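# Inspect and if needed clean one LC fiber port

## Task

Using the probe, inspect the LC port in the rightmost of 6 columns (column 6 counted from the left), in block 6 of 10 counted from the top, at hole 1 of 4 counted from the top. The probe only captures an image when it is fully inserted and held motionless. Read the result on the panel's phone. Clean only if the phone reports the port as not clean: insert the cleaner fully, until its body stops against the port, then inspect again. If the port is still dirty after two cleanings it fails. Finish with both the probe and the cleaner withdrawn from the port, and report the verdict as pass or fail. Put only the verdict word(s) in finished_scene's answer, comma-separated if there is more than one. The task fails if a plug is unlatched or pushed hard, if the cleaner's nose is bent, if the robot is pressed hard against the panel, or if the robot falls over or ends up tilted.

## Robot and tools

ROBOT. A LinearBot: an omnidirectional base with a column about 1.7 m tall. A carriage on the column moves up and down (lift_m) and carries two identical six-joint arms, each with a two-finger gripper. The arm bases sit about 0.57 m + lift_m above the floor, and parts of the carriage hang about 0.15 m below them. A hand reaches about 0.78 m from its shoulder but only about 0.38 m below its arm base. The parked pose is joints 1-6 = 0, 0.05, 0.05, 1.45, 0, 0; with both arms parked the robot is about 0.85 m wide and 0.65 m long. There are three cameras: carriage_camera (fixed, looking forward and about 20 degrees down), left_wrist_camera and right_wrist_camera (these look past the fingertips).

FRAMES. All positions are in metres. In the base frame the origin is on the floor under the base centre, x points forward, y left and z up. left_hand and right_hand are reported in this frame as the point midway between the finger pads. quat_wxyz maps base axes to hand axes: hand z runs along the fingers and the fingers open along hand y. A hand pointing straight up with joints 1, 5 and 6 at 0 reads (1, 0, 0, 0). base_odometry is given in the frame the base had at scene start and counts wheel turns only, so slip registers as travel and heading can drift by a degree or two. Heading is in rad, left positive, from -3.142 to 3.142.

move. A single action, optionally with cameras (a list of names, or "all"; null or omitted means all; [] means none). An action contains base, joints, or both; speeds and min_time_s are optional. The parts of an action start together.
- base: exactly one key, and every key is an offset from the base's last reported position. translate_m is forward (+) or backward (-) travel, -2 to 2 m. strafe_m is left (+) sideways travel, -2 to 2 m. rotate_rad turns on the spot, counter-clockwise (+), -6.3 to 6.3 rad.
- joints: absolute targets keyed by name, sent together for whichever joints are listed. lift_m is 0 to 1 m. jointN_rad for left_ and right_: joint1 (yaw about vertical, 0 forward, + left) -2.617 to 3.054; joint2 (shoulder, 0 upper arm back and level, 1.57 upright, 3.14 forward and level) 0 to 3.141; joint3 (elbow, 0 folded, 3.14 straight) 0 to 3.141; joint4 (wrist pitch, + raises the fingertips) -1.57 to 1.57; joint5 (wrist yaw, + swings the fingertips RIGHT) -1.57 to 1.57; joint6 (roll, + clockwise seen from the forearm) -2.094 to 2.094. left_gripper_m and right_gripper_m set the pad gap, 0 to 0.093 m.
- speeds: caps for this action only. translate_m and strafe_m 0.02-0.5 m/s, rotate_rad 0.05-1.57 rad/s, lift_m 0.08-0.25 m/s.
- min_time_s: 0.1-8 s, the shortest duration allowed for each arm and gripper motion.
An unknown key invalidates the call; an out-of-range value gets it refused. After a refusal or a stop, the rest of that reply's move, wait and finished_scene calls are skipped.

wait: seconds 0-10, plus cameras. It returns the state and images.
zoom_image: camera name, and region [x0, y0, x1, y1] in pixels from the image's top-left corner, at most 504 by 504, on that camera's latest image.
finished_scene: scene (1 or 2) and answer, here the verdict such as "pass" or "fail", or "unknown" if it could not be determined.

RESULTS. The move line reads "done" when every motion finished; otherwise it shows the worst status. Status words: off_target (came to rest short of the target and may still be pushing), contact_stop or time_out (the target is dropped and the joint or base holds where it stopped), not_followed (the arm's targets were withheld because the arm would have come near itself or the other arm), limit_stop_at_motor_heat. on_its_own lists actions the robot took without a command. motor_effort is given in % of maximum, with the peak in brackets. Joint torques are in N m, and the first three wrap at ±28. The pictures line gives the order of the images, which may lag the state slightly. A joint you leave out of an action can keep pushing toward its earlier target.

CAUTIONS. Arms have no contact stop: a blocked arm keeps pressing and then snaps to its target once free. Reported hand positions can run high, more so at long reach. Arm moves of 0.1 m or more can drift a few cm off a straight line unless min_time_s is set. Move slowly and in small steps near the panel, and insert tools gently along their axis. Never push plugs, latches or the cleaner tip sideways. A drive can end "done" with an arm bent against something, so check joint_positions. If a drive stops against something, backing off about 0.2 m usually frees the robot. Keep the carriage low and the arms folded while driving, since a high carriage, outstretched arms, pushing and sudden stops all risk tipping. A wrist camera or hand z that rises without any command means the robot is leaning. Do not let the arms touch each other, and never close a gripper on the other arm. Arms held outstretched heat up: when a MOTOR HOT warning appears, park that arm, because at 100 °C the arm goes limp for 30-60 s or longer. Grip readings run slightly off the true width, and to let go you should command a gap well above the reading. Thinking time counts as elapsed scene time while the robot holds its last command. Avoid drops, hard impacts, hard pushes and anything falling.

Each tool is called after ">>>" by a JSON object that holds its "method" and its "body".

## Session

>>> {"method": "move", "body": {}}

Scene clock: 0.00 s.
Joint torques (N m): no reading
base_odometry: x=+0.000 y=+0.000 heading=+0.000
base_status: not commanded
joint_positions: lift_m=+0.024 left_joint1_rad=-0.576 left_joint2_rad=+1.222 left_joint3_rad=+0.842 left_joint4_rad=+0.541 left_joint5_rad=+0.198 left_joint6_rad=+0.000 left_gripper_m=+0.01662 right_joint1_rad=+0.478 right_joint2_rad=+1.134 right_joint3_rad=+0.795 right_joint4_rad=+0.292 right_joint5_rad=+0.467 right_joint6_rad=+0.002 right_gripper_m=+0.04774
joint_status: not commanded
motor_effort: lift_m=+28 drive_wheels=+0
left_hand: x=+0.5642 y=+0.0582 z=+0.9559 quat_wxyz=(+0.708, +0.255, +0.597, -0.277) (m; base frame)
right_hand: x=+0.6108 y=-0.2071 z=+0.9078 quat_wxyz=(+0.692, -0.011, +0.722, -0.003) (m; base frame)
pictures: carriage_camera, left_wrist_camera, right_wrist_camera
Images, in order (width x height): carriage_camera 504x504, left_wrist_camera 504x504, right_wrist_camera 504x504.

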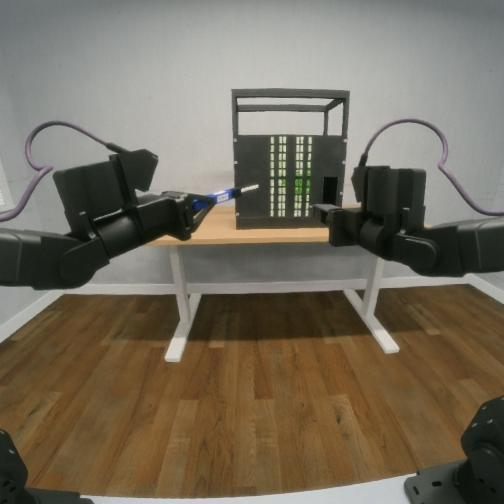

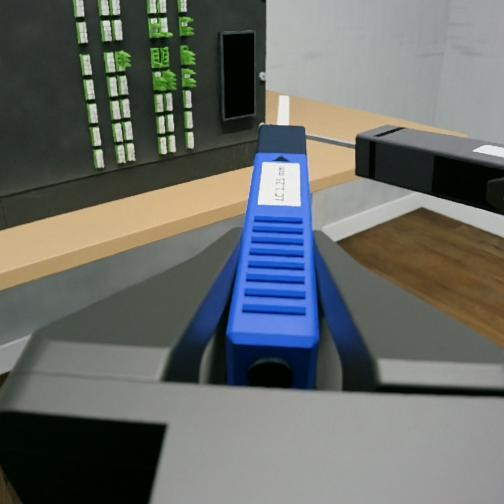

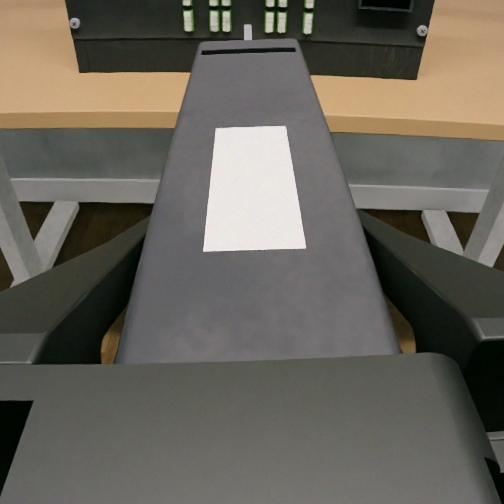

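>>> {"method": "zoom_image", "body": {"camera": "carriage_camera", "region": [170, 80, 370, 240]}}

>>> {"method": "zoom_image", "body": {"camera": "left_wrist_camera", "region": [40, 0, 300, 200]}}

>>> {"method": "zoom_image", "body": {"camera": "right_wrist_camera", "region": [150, 0, 350, 130]}}

Scaled by 2.520 from the camera's 504x504 image, which has a finer 720x720 frame.

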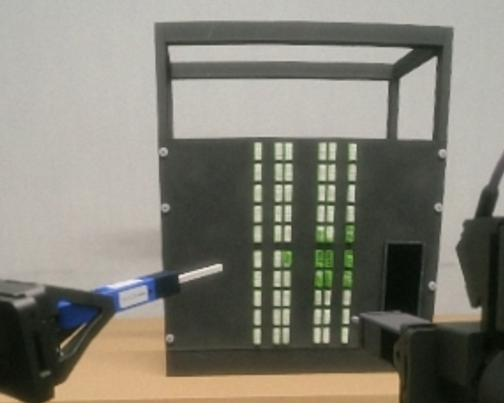

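Scaled by 1.938 from the camera's 504x504 image, which has a finer 720x720 frame.

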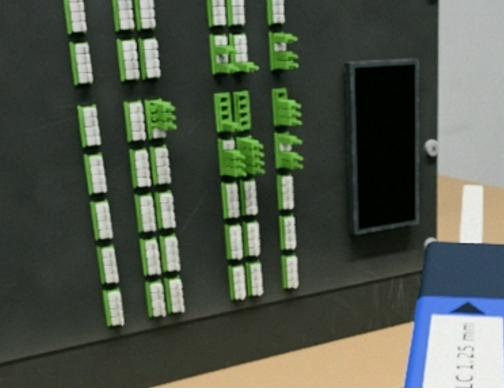

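Scaled by 2.520 from the camera's 504x504 image, which has a finer 720x720 frame.

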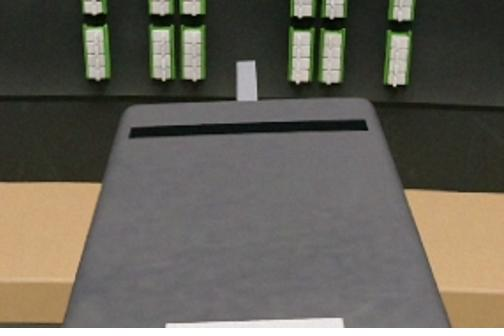

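>>> {"method": "move", "body": {"joints": {"left_joint1_rad":0.0,"left_joint5_rad":0.0,"left_joint4_rad":0.38,"right_joint1_rad":0.0,"right_joint5_rad":0.0,"right_joint4_rad":0.34}, "min_time_s": 3}}

Scene clock: 51.57 s.
Joint torques (N m): left_arm=[0.94 -5.52 7.21 2.39 -0.24 0.07] | right_arm=[-0.24 -3.9 7.64 2.32 -0.11 -0.01]
move: off_target
base_odometry: x=+0.000 y=+0.000 heading=+0.000
base_status: not commanded
joint_positions: lift_m=+0.024 left_joint1_rad=-0.008 left_joint2_rad=+1.222 left_joint3_rad=+0.842 left_joint4_rad=+0.382 left_joint5_rad=+0.009 left_joint6_rad=+0.000 left_gripper_m=+0.01662 right_joint1_rad=+0.008 right_joint2_rad=+1.134 right_joint3_rad=+0.795 right_joint4_rad=+0.291 right_joint5_rad=+0.012 right_joint6_rad=+0.002 right_gripper_m=+0.04774
joint_status: right_joint4_rad off_target (ended at +0.291, target +0.340); the others done
motor_effort: lift_m=+28(33) drive_wheels=-2(3)
left_hand: x=+0.6573 y=+0.3111 z=+0.9174 quat_wxyz=(+0.708, +0.006, +0.706, -0.006) (m; base frame)
right_hand: x=+0.6369 y=-0.3152 z=+0.9065 quat_wxyz=(+0.690, +0.002, +0.724, -0.001) (m; base frame)
pictures: carriage_camera, left_wrist_camera, right_wrist_camera
Images, in order (width x height): carriage_camera 504x504, left_wrist_camera 504x504, right_wrist_camera 504x504.

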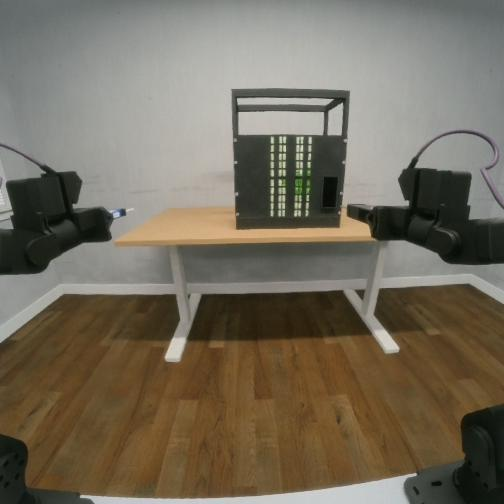

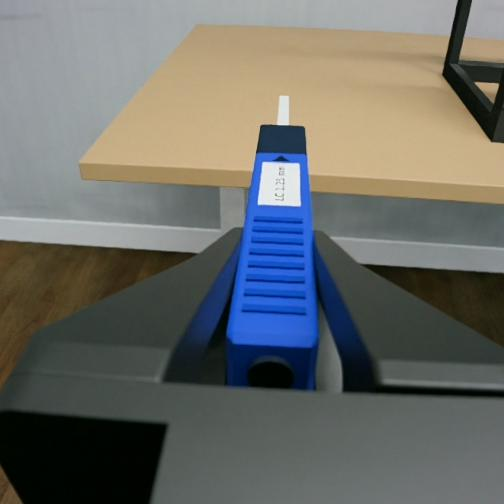

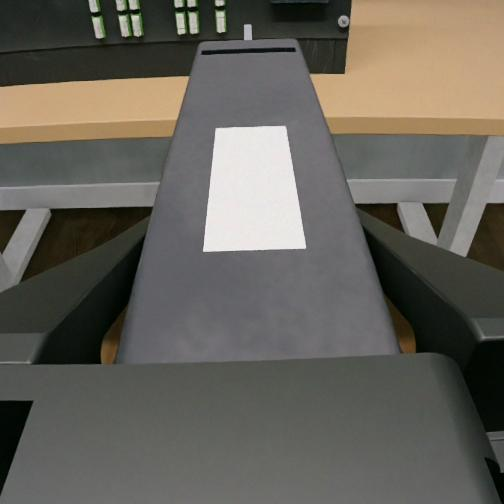

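>>> {"method": "move", "body": {"base": {"translate_m":0.25}, "speeds": {"translate_m":0.1}}}

>>> {"method": "zoom_image", "body": {"camera": "carriage_camera", "region": [170, 80, 420, 280]}}

Scene clock: 70.87 s.
Joint torques (N m): left_arm=[0.92 -5.46 7.2 2.43 -0.22 0.07] | right_arm=[-0.25 -4.38 7.56 2.35 -0.09 -0.01]
move: done
base_odometry: x=+0.250 y=+0.000 heading=-0.001
base_status: done
joint_positions: lift_m=+0.024 left_joint1_rad=-0.008 left_joint2_rad=+1.222 left_joint3_rad=+0.842 left_joint4_rad=+0.379 left_joint5_rad=+0.008 left_joint6_rad=+0.000 left_gripper_m=+0.01662 right_joint1_rad=+0.008 right_joint2_rad=+1.139 right_joint3_rad=+0.795 right_joint4_rad=+0.288 right_joint5_rad=+0.011 right_joint6_rad=+0.002 right_gripper_m=+0.04774
joint_status: not commanded
motor_effort: lift_m=+27(32) drive_wheels=-7(9)
left_hand: x=+0.6573 y=+0.3113 z=+0.9165 quat_wxyz=(+0.706, +0.006, +0.708, -0.006) (m; base frame)
right_hand: x=+0.6379 y=-0.3149 z=+0.9038 quat_wxyz=(+0.687, +0.002, +0.727, +0.000) (m; base frame)
pictures: carriage_camera, left_wrist_camera, right_wrist_camera
Images, in order (width x height): carriage_camera 504x504, left_wrist_camera 504x504, right_wrist_camera 504x504.

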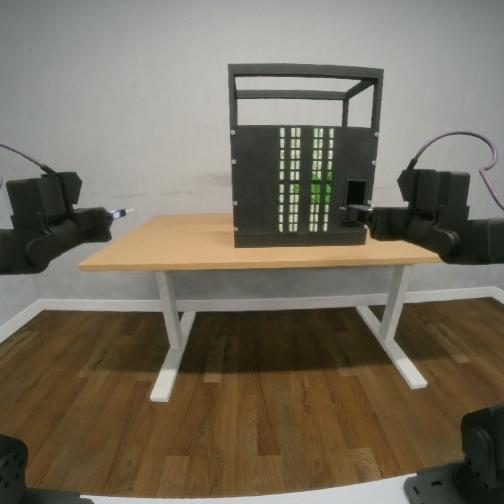

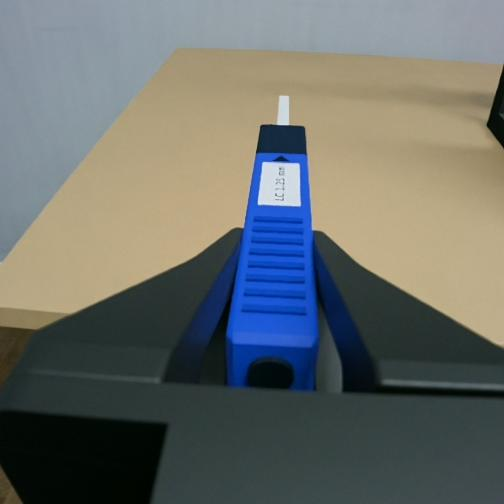

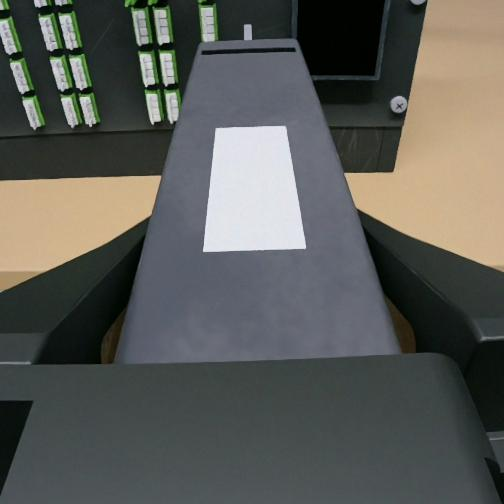

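Scaled by 2.016 from the camera's 504x504 image, which has a finer 720x720 frame.

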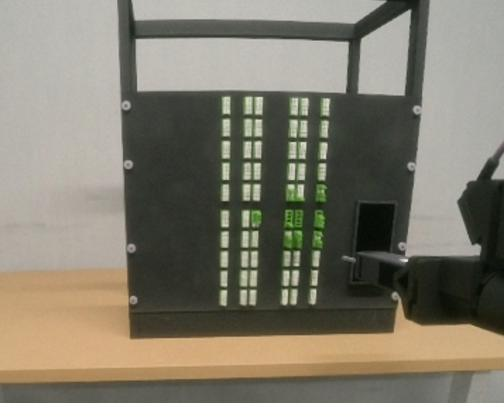

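>>> {"method": "move", "body": {"base": {"strafe_m":0.03}, "joints": {"lift_m":0.07}, "speeds": {"strafe_m":0.05}}}

>>> {"method": "zoom_image", "body": {"camera": "right_wrist_camera", "region": [100, 0, 400, 180]}}

>>> {"method": "zoom_image", "body": {"camera": "carriage_camera", "region": [220, 100, 400, 280]}}

Scene clock: 90.53 s.
Joint torques (N m): left_arm=[0.81 -5.63 7.2 2.55 -0.21 0.07] | right_arm=[-0.08 -4.72 8.47 2.38 -0.08 -0.01]
move: done
base_odometry: x=+0.250 y=+0.030 heading=-0.001
base_status: done
joint_positions: lift_m=+0.070 left_joint1_rad=-0.007 left_joint2_rad=+1.223 left_joint3_rad=+0.842 left_joint4_rad=+0.369 left_joint5_rad=+0.007 left_joint6_rad=+0.000 left_gripper_m=+0.01662 right_joint1_rad=+0.006 right_joint2_rad=+1.143 right_joint3_rad=+0.786 right_joint4_rad=+0.285 right_joint5_rad=+0.009 right_joint6_rad=+0.002 right_gripper_m=+0.04774
joint_status: all done
motor_effort: lift_m=+29(38) drive_wheels=-4(7)
left_hand: x=+0.6575 y=+0.3122 z=+0.9595 quat_wxyz=(+0.703, +0.005, +0.711, -0.005) (m; base frame)
right_hand: x=+0.6382 y=-0.3154 z=+0.9426 quat_wxyz=(+0.681, +0.002, +0.732, +0.000) (m; base frame)
pictures: carriage_camera, left_wrist_camera, right_wrist_camera
Images, in order (width x height): carriage_camera 504x504, left_wrist_camera 504x504, right_wrist_camera 504x504.

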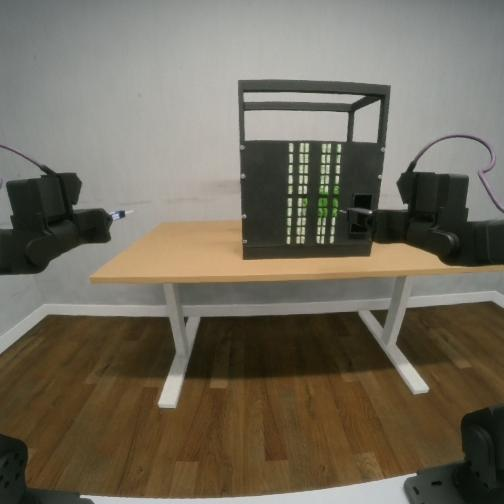

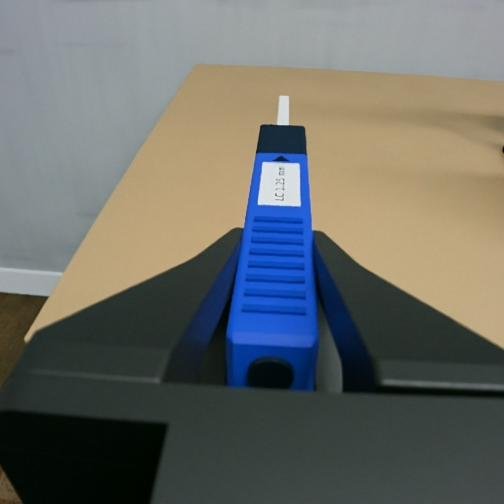

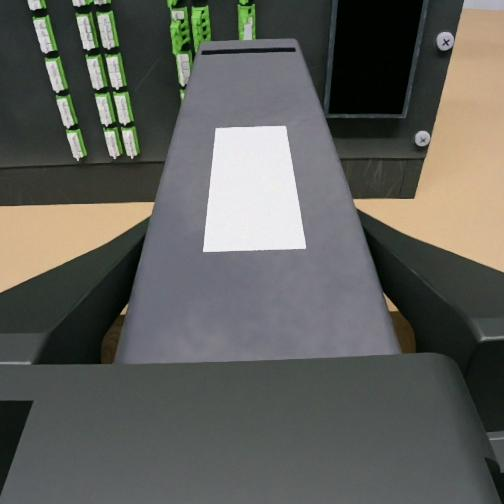

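Scaled by 1.680 from the camera's 504x504 image, which has a finer 720x720 frame.

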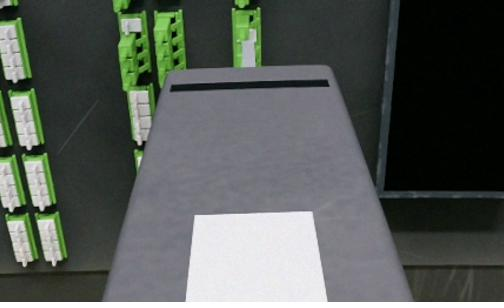

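Scaled by 2.800 from the camera's 504x504 image, which has a finer 720x720 frame.

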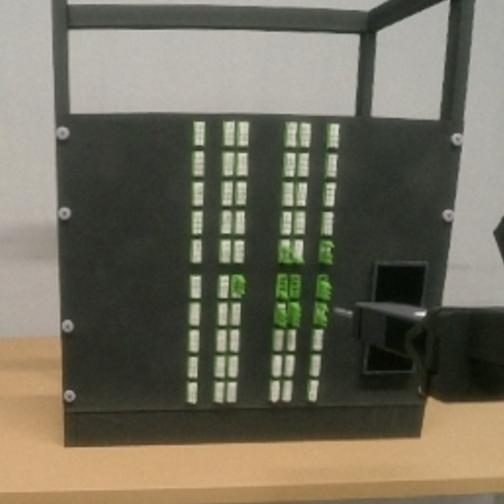

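>>> {"method": "move", "body": {"base": {"rotate_rad":0.06}, "joints": {"right_joint4_rad":0.42,"right_joint1_rad":0,"right_joint5_rad":0}, "speeds": {"rotate_rad":0.05}, "min_time_s": 2}}

>>> {"method": "zoom_image", "body": {"camera": "carriage_camera", "region": [220, 60, 420, 280]}}

>>> {"method": "zoom_image", "body": {"camera": "right_wrist_camera", "region": [100, 0, 400, 180]}}

Scene clock: 129.43 s.
Joint torques (N m): left_arm=[0.77 -5.56 7.23 2.54 -0.2 0.07] | right_arm=[-0.06 -4.72 8.5 2.57 -0.08 -0.01]
move: off_target
base_odometry: x=+0.250 y=+0.030 heading=+0.059
base_status: done
joint_positions: lift_m=+0.070 left_joint1_rad=-0.007 left_joint2_rad=+1.223 left_joint3_rad=+0.842 left_joint4_rad=+0.369 left_joint5_rad=+0.007 left_joint6_rad=+0.000 left_gripper_m=+0.01662 right_joint1_rad=+0.006 right_joint2_rad=+1.143 right_joint3_rad=+0.786 right_joint4_rad=+0.343 right_joint5_rad=+0.008 right_joint6_rad=+0.002 right_gripper_m=+0.04774
joint_status: right_joint4_rad off_target (ended at +0.343, target +0.420); the others done
motor_effort: lift_m=+25(32) drive_wheels=-9(11)
left_hand: x=+0.6575 y=+0.3124 z=+0.9595 quat_wxyz=(+0.703, +0.005, +0.711, -0.005) (m; base frame)
right_hand: x=+0.6388 y=-0.3152 z=+0.9570 quat_wxyz=(+0.702, +0.001, +0.712, +0.000) (m; base frame)
pictures: carriage_camera, left_wrist_camera, right_wrist_camera
Images, in order (width x height): carriage_camera 504x504, left_wrist_camera 504x504, right_wrist_camera 504x504.

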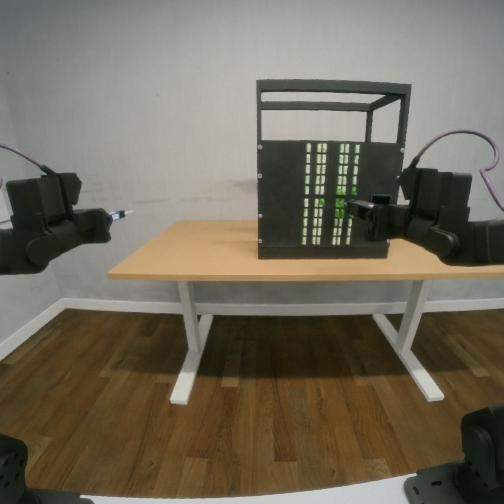

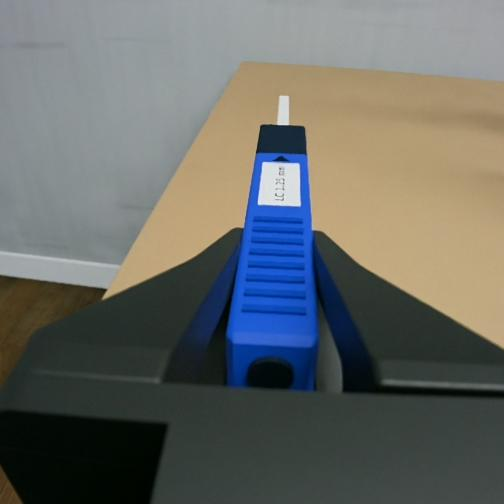

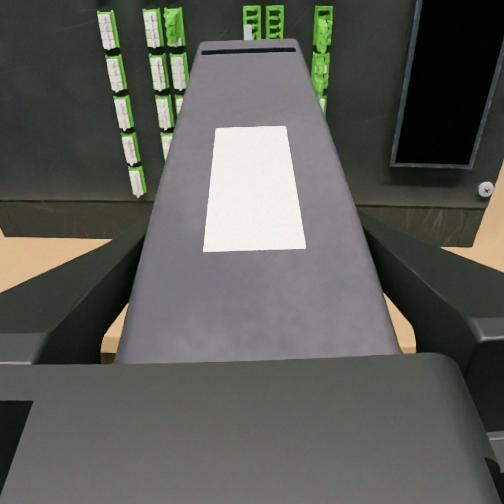

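Scaled by 2.291 from the camera's 504x504 image, which has a finer 720x720 frame.

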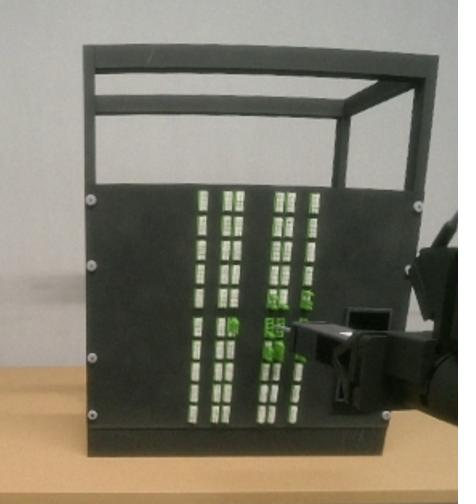

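Scaled by 1.680 from the camera's 504x504 image, which has a finer 720x720 frame.

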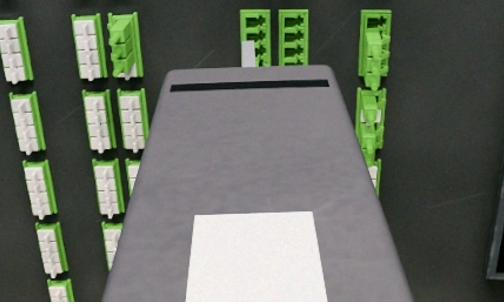

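>>> {"method": "zoom_image", "body": {"camera": "right_wrist_camera", "region": [0, 150, 160, 290]}}

>>> {"method": "zoom_image", "body": {"camera": "right_wrist_camera", "region": [344, 150, 504, 290]}}

>>> {"method": "move", "body": {"base": {"strafe_m":-0.15}, "speeds": {"strafe_m":0.05}, "cameras": ["right_wrist_camera","carriage_camera"]}}

>>> {"method": "zoom_image", "body": {"camera": "right_wrist_camera", "region": [0, 150, 160, 290]}}

>>> {"method": "zoom_image", "body": {"camera": "right_wrist_camera", "region": [344, 150, 504, 290]}}

Scaled by 3.150 from the camera's 504x504 image, which has a finer 720x720 frame.

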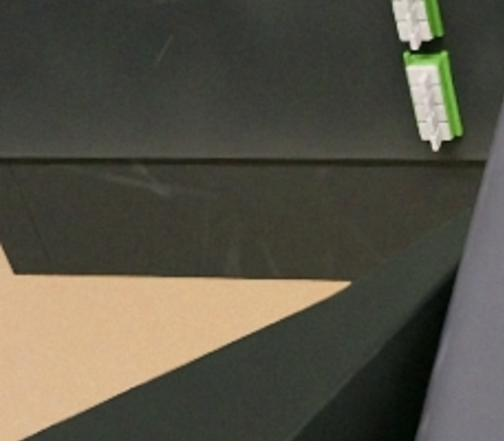

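Scaled by 3.150 from the camera's 504x504 image, which has a finer 720x720 frame.

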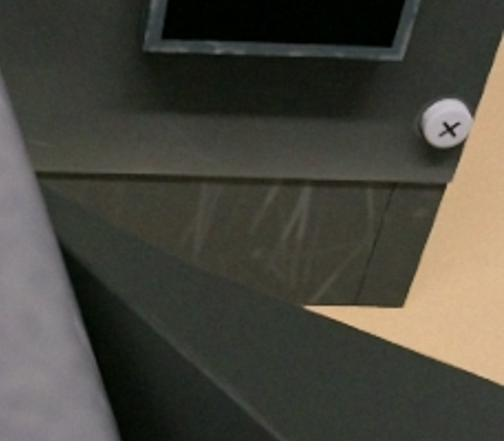

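Scene clock: 169.27 s.
Joint torques (N m): left_arm=[0.7 -5.57 7.2 2.54 -0.2 0.07] | right_arm=[-0.03 -4.74 8.51 2.55 -0.05 0]
move: done
base_odometry: x=+0.259 y=-0.120 heading=+0.059
base_status: done
joint_positions: lift_m=+0.070 left_joint1_rad=-0.006 left_joint2_rad=+1.223 left_joint3_rad=+0.842 left_joint4_rad=+0.369 left_joint5_rad=+0.005 left_joint6_rad=+0.000 left_gripper_m=+0.01662 right_joint1_rad=+0.006 right_joint2_rad=+1.143 right_joint3_rad=+0.786 right_joint4_rad=+0.345 right_joint5_rad=+0.006 right_joint6_rad=+0.002 right_gripper_m=+0.04774
joint_status: not commanded
motor_effort: lift_m=+30(32) drive_wheels=-7(15)
left_hand: x=+0.6575 y=+0.3129 z=+0.9595 quat_wxyz=(+0.703, +0.004, +0.711, -0.004) (m; base frame)
right_hand: x=+0.6388 y=-0.3149 z=+0.9577 quat_wxyz=(+0.703, +0.001, +0.711, +0.001) (m; base frame)
pictures: carriage_camera, right_wrist_camera
Images, in order (width x height): carriage_camera 504x504, right_wrist_camera 504x504.

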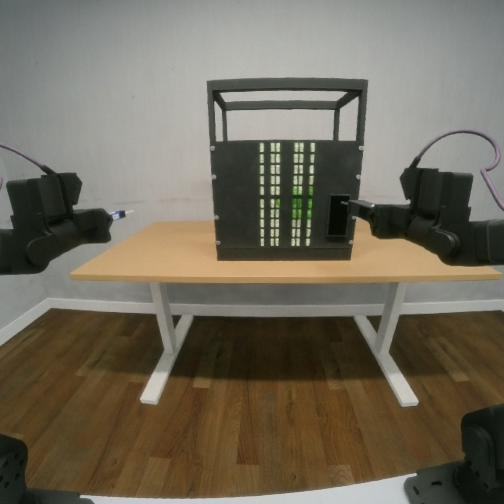

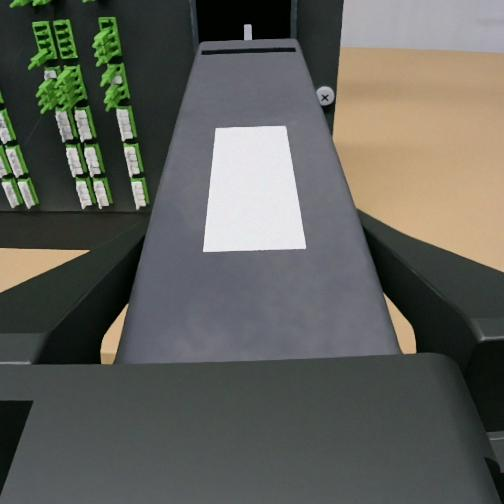

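Scaled by 3.150 from the camera's 504x504 image, which has a finer 720x720 frame.

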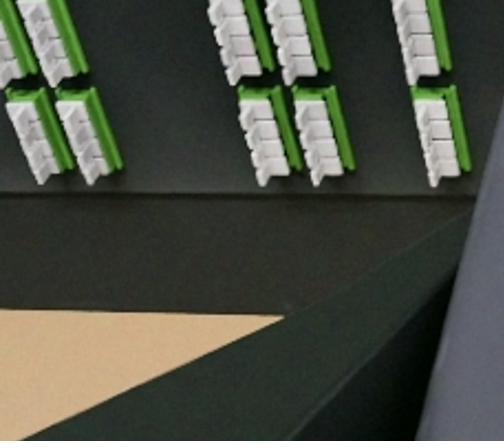

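Scaled by 3.150 from the camera's 504x504 image, which has a finer 720x720 frame.

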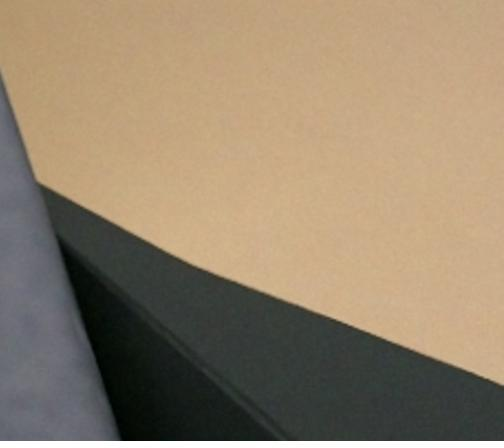

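>>> {"method": "move", "body": {"base": {"rotate_rad":-0.08}, "speeds": {"rotate_rad":0.05}, "cameras": ["right_wrist_camera","carriage_camera"]}}

>>> {"method": "zoom_image", "body": {"camera": "right_wrist_camera", "region": [0, 130, 160, 270]}}

>>> {"method": "zoom_image", "body": {"camera": "carriage_camera", "region": [150, 60, 400, 280]}}

>>> {"method": "move", "body": {"base": {"strafe_m":0.1}, "speeds": {"strafe_m":0.05}, "cameras": ["right_wrist_camera","carriage_camera"]}}

>>> {"method": "zoom_image", "body": {"camera": "right_wrist_camera", "region": [0, 130, 160, 270]}}

>>> {"method": "zoom_image", "body": {"camera": "carriage_camera", "region": [150, 60, 400, 280]}}

Scene clock: 202.80 s.
Joint torques (N m): left_arm=[0.7 -5.56 7.21 2.55 -0.2 0.06] | right_arm=[-0.05 -4.75 8.5 2.54 -0.05 -0.02]
move: done
base_odometry: x=+0.259 y=-0.120 heading=-0.020
base_status: done
joint_positions: lift_m=+0.070 left_joint1_rad=-0.006 left_joint2_rad=+1.223 left_joint3_rad=+0.842 left_joint4_rad=+0.369 left_joint5_rad=+0.005 left_joint6_rad=+0.000 left_gripper_m=+0.01662 right_joint1_rad=+0.006 right_joint2_rad=+1.143 right_joint3_rad=+0.786 right_joint4_rad=+0.346 right_joint5_rad=+0.006 right_joint6_rad=+0.002 right_gripper_m=+0.04774
joint_status: not commanded
motor_effort: lift_m=+31(31) drive_wheels=-3(8)
left_hand: x=+0.6575 y=+0.3129 z=+0.9594 quat_wxyz=(+0.703, +0.004, +0.711, -0.004) (m; base frame)
right_hand: x=+0.6388 y=-0.3148 z=+0.9580 quat_wxyz=(+0.703, +0.001, +0.711, +0.001) (m; base frame)
pictures: carriage_camera, right_wrist_camera
Images, in order (width x height): carriage_camera 504x504, right_wrist_camera 504x504.

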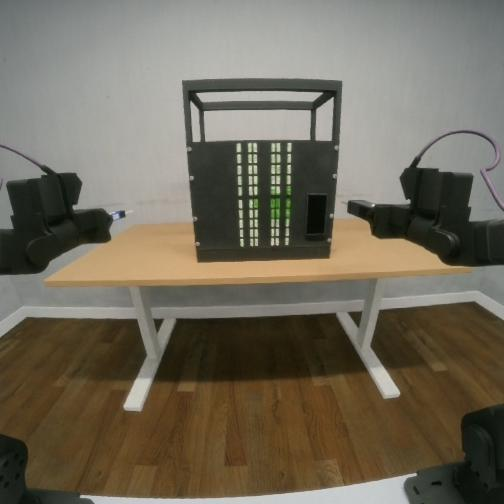

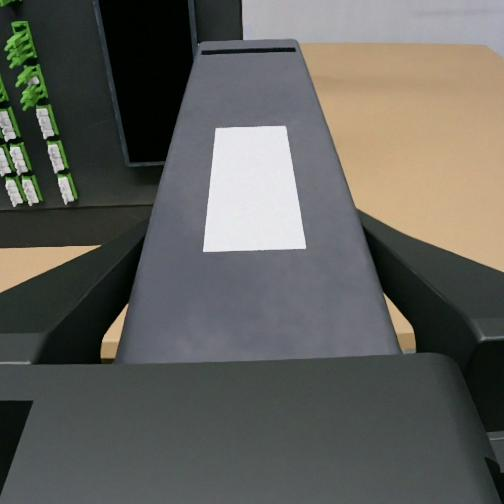

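Scaled by 3.150 from the camera's 504x504 image, which has a finer 720x720 frame.

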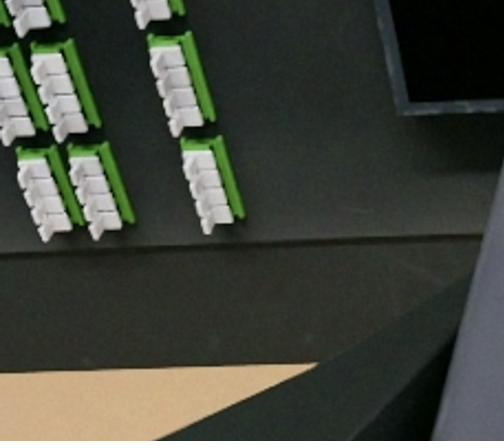

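Scaled by 2.016 from the camera's 504x504 image, which has a finer 720x720 frame.

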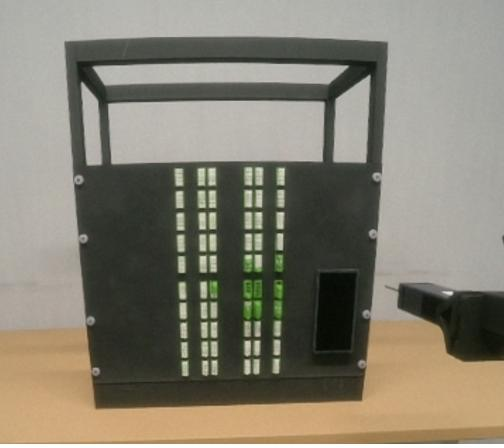

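Scene clock: 205.30 s.
Joint torques (N m): left_arm=[0.66 -5.57 7.23 2.55 -0.19 0.06] | right_arm=[0.13 -4.74 8.5 2.53 -0.03 -0.01]
move: done
base_odometry: x=+0.261 y=-0.020 heading=-0.021
base_status: done
joint_positions: lift_m=+0.070 left_joint1_rad=-0.005 left_joint2_rad=+1.223 left_joint3_rad=+0.842 left_joint4_rad=+0.369 left_joint5_rad=+0.005 left_joint6_rad=+0.000 left_gripper_m=+0.01662 right_joint1_rad=+0.005 right_joint2_rad=+1.143 right_joint3_rad=+0.786 right_joint4_rad=+0.347 right_joint5_rad=+0.005 right_joint6_rad=+0.002 right_gripper_m=+0.04774
joint_status: not commanded
motor_effort: lift_m=+27(32) drive_wheels=-8(17)
left_hand: x=+0.6575 y=+0.3134 z=+0.9594 quat_wxyz=(+0.703, +0.003, +0.711, -0.003) (m; base frame)
right_hand: x=+0.6388 y=-0.3154 z=+0.9581 quat_wxyz=(+0.704, +0.001, +0.711, +0.000) (m; base frame)
pictures: carriage_camera, right_wrist_camera
Images, in order (width x height): carriage_camera 504x504, right_wrist_camera 504x504.

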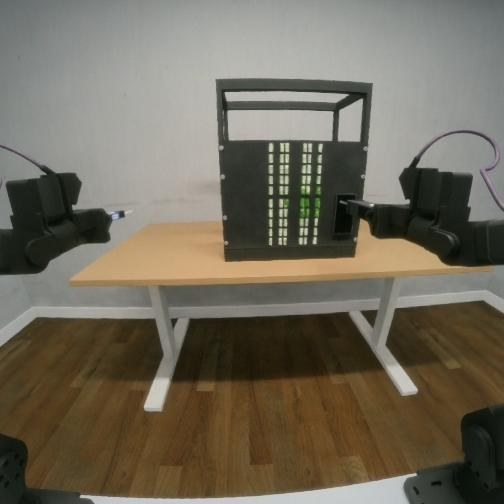

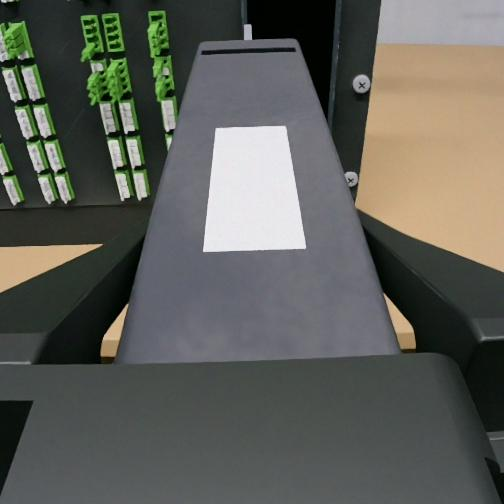

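Scaled by 3.150 from the camera's 504x504 image, which has a finer 720x720 frame.

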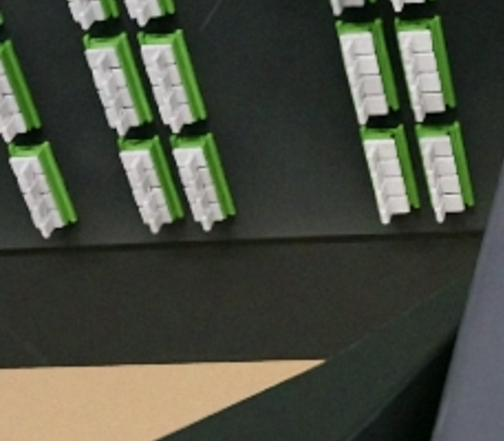

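Scaled by 2.016 from the camera's 504x504 image, which has a finer 720x720 frame.

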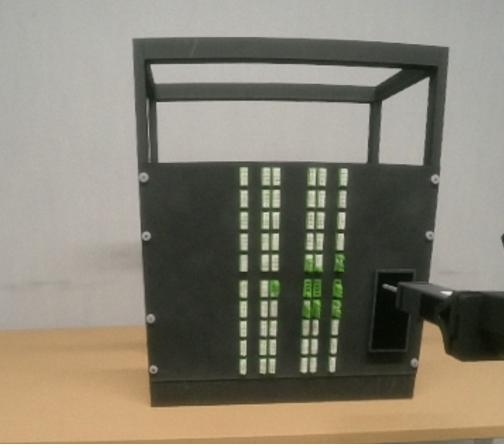

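>>> {"method": "move", "body": {"base": {"strafe_m":0.085}, "speeds": {"strafe_m":0.05}, "cameras": []}}

>>> {"method": "move", "body": {"base": {"translate_m":0.05}, "speeds": {"translate_m":0.03}, "cameras": ["right_wrist_camera","carriage_camera"]}}

>>> {"method": "zoom_image", "body": {"camera": "right_wrist_camera", "region": [180, 0, 330, 60]}}

>>> {"method": "zoom_image", "body": {"camera": "carriage_camera", "region": [280, 150, 400, 270]}}

Scene clock: 227.80 s.
Joint torques (N m): left_arm=[0.59 -5.57 7.23 2.55 -0.19 0.07] | right_arm=[0.25 -4.78 8.49 2.52 -0.04 -0.02]
move: done
base_odometry: x=+0.263 y=+0.065 heading=-0.022
base_status: done
joint_positions: lift_m=+0.070 left_joint1_rad=-0.004 left_joint2_rad=+1.223 left_joint3_rad=+0.842 left_joint4_rad=+0.369 left_joint5_rad=+0.004 left_joint6_rad=+0.000 left_gripper_m=+0.01662 right_joint1_rad=+0.003 right_joint2_rad=+1.143 right_joint3_rad=+0.786 right_joint4_rad=+0.348 right_joint5_rad=+0.005 right_joint6_rad=+0.002 right_gripper_m=+0.04774
joint_status: not commanded
motor_effort: lift_m=+27(32) drive_wheels=-8(15)
left_hand: x=+0.6575 y=+0.3138 z=+0.9594 quat_wxyz=(+0.703, +0.003, +0.711, -0.003) (m; base frame)
right_hand: x=+0.6388 y=-0.3157 z=+0.9583 quat_wxyz=(+0.704, +0.001, +0.710, +0.000) (m; base frame)
pictures: none
No camera images: "cameras" was empty.

Scene clock: 229.90 s.
Joint torques (N m): left_arm=[0.61 -5.59 7.21 2.55 -0.18 0.07] | right_arm=[0.23 -1.2 8.94 2.84 -0.03 -0.01]
move: done
base_odometry: x=+0.313 y=+0.064 heading=-0.022
base_status: done
joint_positions: lift_m=+0.070 left_joint1_rad=-0.004 left_joint2_rad=+1.223 left_joint3_rad=+0.842 left_joint4_rad=+0.369 left_joint5_rad=+0.004 left_joint6_rad=+0.000 left_gripper_m=+0.01662 right_joint1_rad=+0.003 right_joint2_rad=+1.107 right_joint3_rad=+0.781 right_joint4_rad=+0.314 right_joint5_rad=+0.005 right_joint6_rad=+0.002 right_gripper_m=+0.04774
joint_status: not commanded
motor_effort: lift_m=+27(35) drive_wheels=+4(8)
left_hand: x=+0.6575 y=+0.3138 z=+0.9594 quat_wxyz=(+0.703, +0.003, +0.711, -0.003) (m; base frame)
right_hand: x=+0.6310 y=-0.3157 z=+0.9612 quat_wxyz=(+0.703, +0.001, +0.711, +0.000) (m; base frame)
pictures: carriage_camera, right_wrist_camera
Images, in order (width x height): carriage_camera 504x504, right_wrist_camera 504x504.

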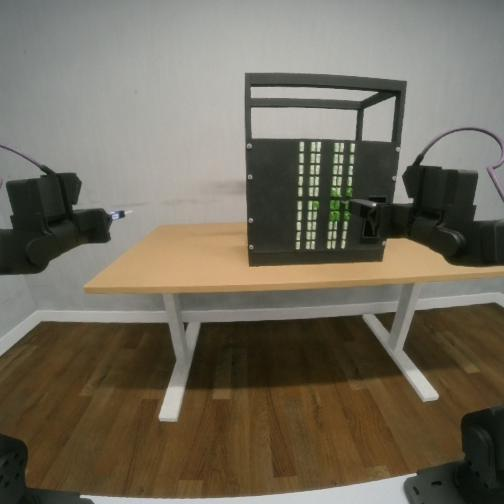

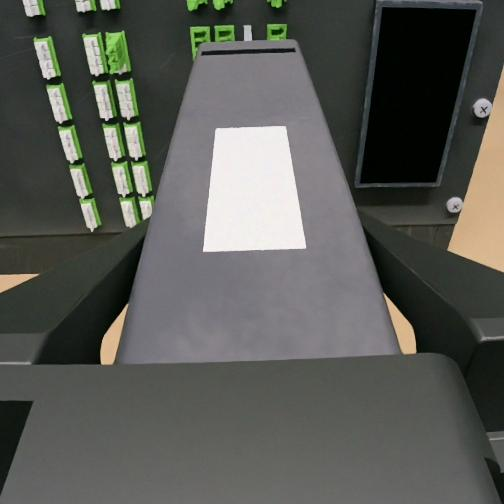

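Scaled by 3.360 from the camera's 504x504 image, which has a finer 720x720 frame.

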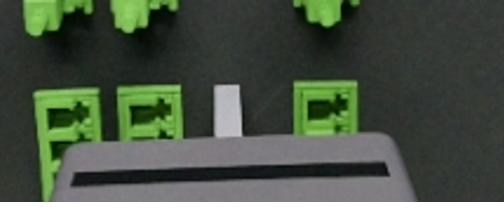

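Scaled by 4.200 from the camera's 504x504 image, which has a finer 720x720 frame.

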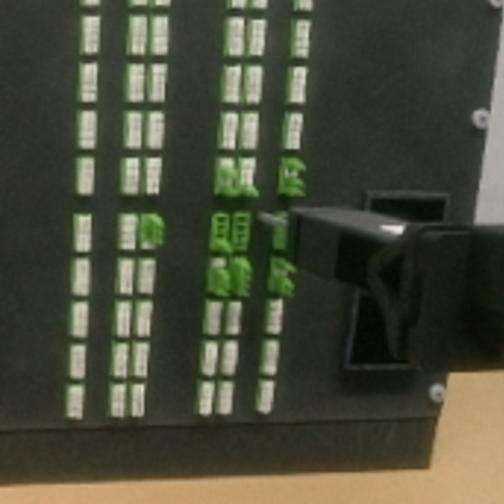

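>>> {"method": "move", "body": {"base": {"translate_m":-0.035}, "speeds": {"translate_m":0.03}, "cameras": []}}

>>> {"method": "move", "body": {"base": {"strafe_m":-0.021}, "speeds": {"strafe_m":0.02}, "cameras": ["right_wrist_camera"]}}

>>> {"method": "zoom_image", "body": {"camera": "right_wrist_camera", "region": [200, 0, 300, 60]}}

Scene clock: 250.07 s.
Joint torques (N m): left_arm=[0.61 -5.6 7.24 2.55 -0.18 0.07] | right_arm=[0.16 -4.44 8.94 2.49 -0.03 -0.01]
move: done
base_odometry: x=+0.278 y=+0.065 heading=-0.022
base_status: done
joint_positions: lift_m=+0.070 left_joint1_rad=-0.004 left_joint2_rad=+1.223 left_joint3_rad=+0.842 left_joint4_rad=+0.369 left_joint5_rad=+0.004 left_joint6_rad=+0.000 left_gripper_m=+0.01662 right_joint1_rad=+0.003 right_joint2_rad=+1.139 right_joint3_rad=+0.781 right_joint4_rad=+0.350 right_joint5_rad=+0.005 right_joint6_rad=+0.002 right_gripper_m=+0.04774
joint_status: not commanded
motor_effort: lift_m=+31(32) drive_wheels=-5(10)
left_hand: x=+0.6575 y=+0.3138 z=+0.9594 quat_wxyz=(+0.703, +0.003, +0.711, -0.003) (m; base frame)
right_hand: x=+0.6379 y=-0.3157 z=+0.9579 quat_wxyz=(+0.704, +0.001, +0.710, +0.000) (m; base frame)
pictures: none
No camera images: "cameras" was empty.

Scene clock: 251.60 s.
Joint torques (N m): left_arm=[0.66 -5.56 7.21 2.55 -0.19 0.06] | right_arm=[0.2 -4.4 8.96 2.46 -0.02 -0.02]
move: done
base_odometry: x=+0.278 y=+0.044 heading=-0.022
base_status: done
joint_positions: lift_m=+0.070 left_joint1_rad=-0.004 left_joint2_rad=+1.223 left_joint3_rad=+0.842 left_joint4_rad=+0.369 left_joint5_rad=+0.004 left_joint6_rad=+0.000 left_gripper_m=+0.01662 right_joint1_rad=+0.003 right_joint2_rad=+1.139 right_joint3_rad=+0.781 right_joint4_rad=+0.354 right_joint5_rad=+0.004 right_joint6_rad=+0.002 right_gripper_m=+0.04774
joint_status: not commanded
motor_effort: lift_m=+27(32) drive_wheels=-6(11)
left_hand: x=+0.6575 y=+0.3139 z=+0.9594 quat_wxyz=(+0.703, +0.003, +0.711, -0.003) (m; base frame)
right_hand: x=+0.6379 y=-0.3156 z=+0.9590 quat_wxyz=(+0.706, +0.001, +0.708, +0.001) (m; base frame)
pictures: right_wrist_camera
Images, in order (width x height): right_wrist_camera 504x504.

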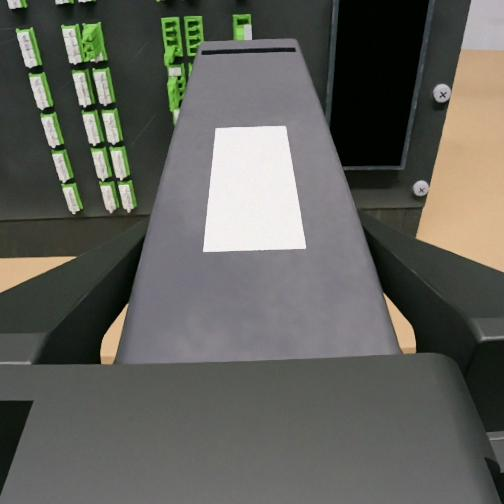

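Scaled by 5.040 from the camera's 504x504 image, which has a finer 720x720 frame.

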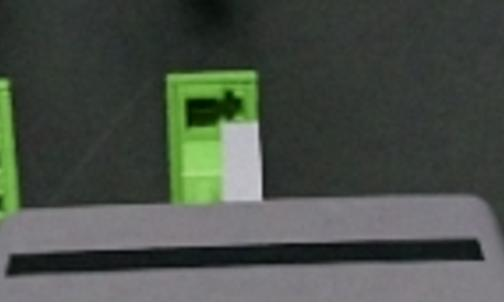

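>>> {"method": "move", "body": {"base": {"strafe_m":0.005}, "joints": {"lift_m":0.065}, "speeds": {"strafe_m":0.02}, "cameras": []}}

>>> {"method": "move", "body": {"base": {"translate_m":0.013}, "speeds": {"translate_m":0.02}, "cameras": ["right_wrist_camera"]}}

>>> {"method": "zoom_image", "body": {"camera": "right_wrist_camera", "region": [200, 0, 300, 60]}}

Scene clock: 274.67 s.
Joint torques (N m): left_arm=[0.5 -5.64 7.21 2.61 -0.18 0.07] | right_arm=[0.2 -4.6 8.92 2.46 -0.07 -0.01]
move: done
base_odometry: x=+0.278 y=+0.049 heading=-0.022
base_status: done
joint_positions: lift_m=+0.065 left_joint1_rad=-0.003 left_joint2_rad=+1.223 left_joint3_rad=+0.842 left_joint4_rad=+0.364 left_joint5_rad=+0.002 left_joint6_rad=+0.000 left_gripper_m=+0.01662 right_joint1_rad=+0.003 right_joint2_rad=+1.142 right_joint3_rad=+0.781 right_joint4_rad=+0.355 right_joint5_rad=+0.006 right_joint6_rad=+0.002 right_gripper_m=+0.04774
joint_status: all done
motor_effort: lift_m=+28(30) drive_wheels=+3(6)
left_hand: x=+0.6576 y=+0.3148 z=+0.9529 quat_wxyz=(+0.701, +0.002, +0.714, -0.002) (m; base frame)
right_hand: x=+0.6383 y=-0.3159 z=+0.9531 quat_wxyz=(+0.705, +0.002, +0.709, +0.000) (m; base frame)
pictures: none
No camera images: "cameras" was empty.

Scene clock: 275.70 s.
Joint torques (N m): left_arm=[0.43 -5.72 7.2 2.61 -0.19 0.06] | right_arm=[0.25 -1.51 8.95 2.82 -0.05 -0.01]
move: done
base_odometry: x=+0.291 y=+0.048 heading=-0.022
base_status: done
joint_positions: lift_m=+0.065 left_joint1_rad=-0.003 left_joint2_rad=+1.223 left_joint3_rad=+0.842 left_joint4_rad=+0.364 left_joint5_rad=+0.002 left_joint6_rad=+0.000 left_gripper_m=+0.01662 right_joint1_rad=+0.003 right_joint2_rad=+1.110 right_joint3_rad=+0.781 right_joint4_rad=+0.316 right_joint5_rad=+0.006 right_joint6_rad=+0.002 right_gripper_m=+0.04774
joint_status: not commanded
motor_effort: lift_m=+28(31) drive_wheels=+2(10)
left_hand: x=+0.6576 y=+0.3149 z=+0.9530 quat_wxyz=(+0.701, +0.002, +0.713, -0.002) (m; base frame)
right_hand: x=+0.6317 y=-0.3159 z=+0.9556 quat_wxyz=(+0.702, +0.002, +0.712, +0.000) (m; base frame)
pictures: right_wrist_camera
Images, in order (width x height): right_wrist_camera 504x504.

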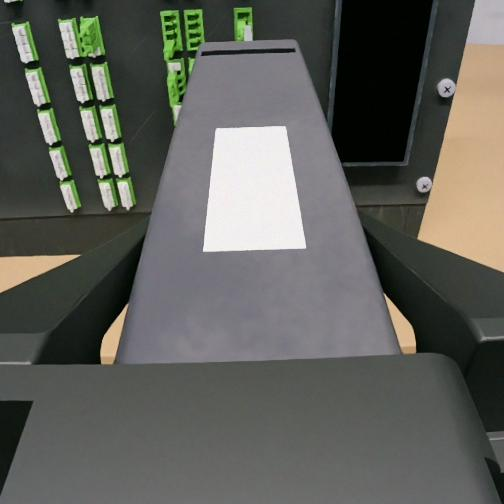

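Scaled by 5.040 from the camera's 504x504 image, which has a finer 720x720 frame.

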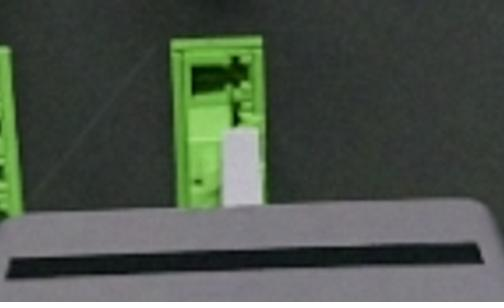

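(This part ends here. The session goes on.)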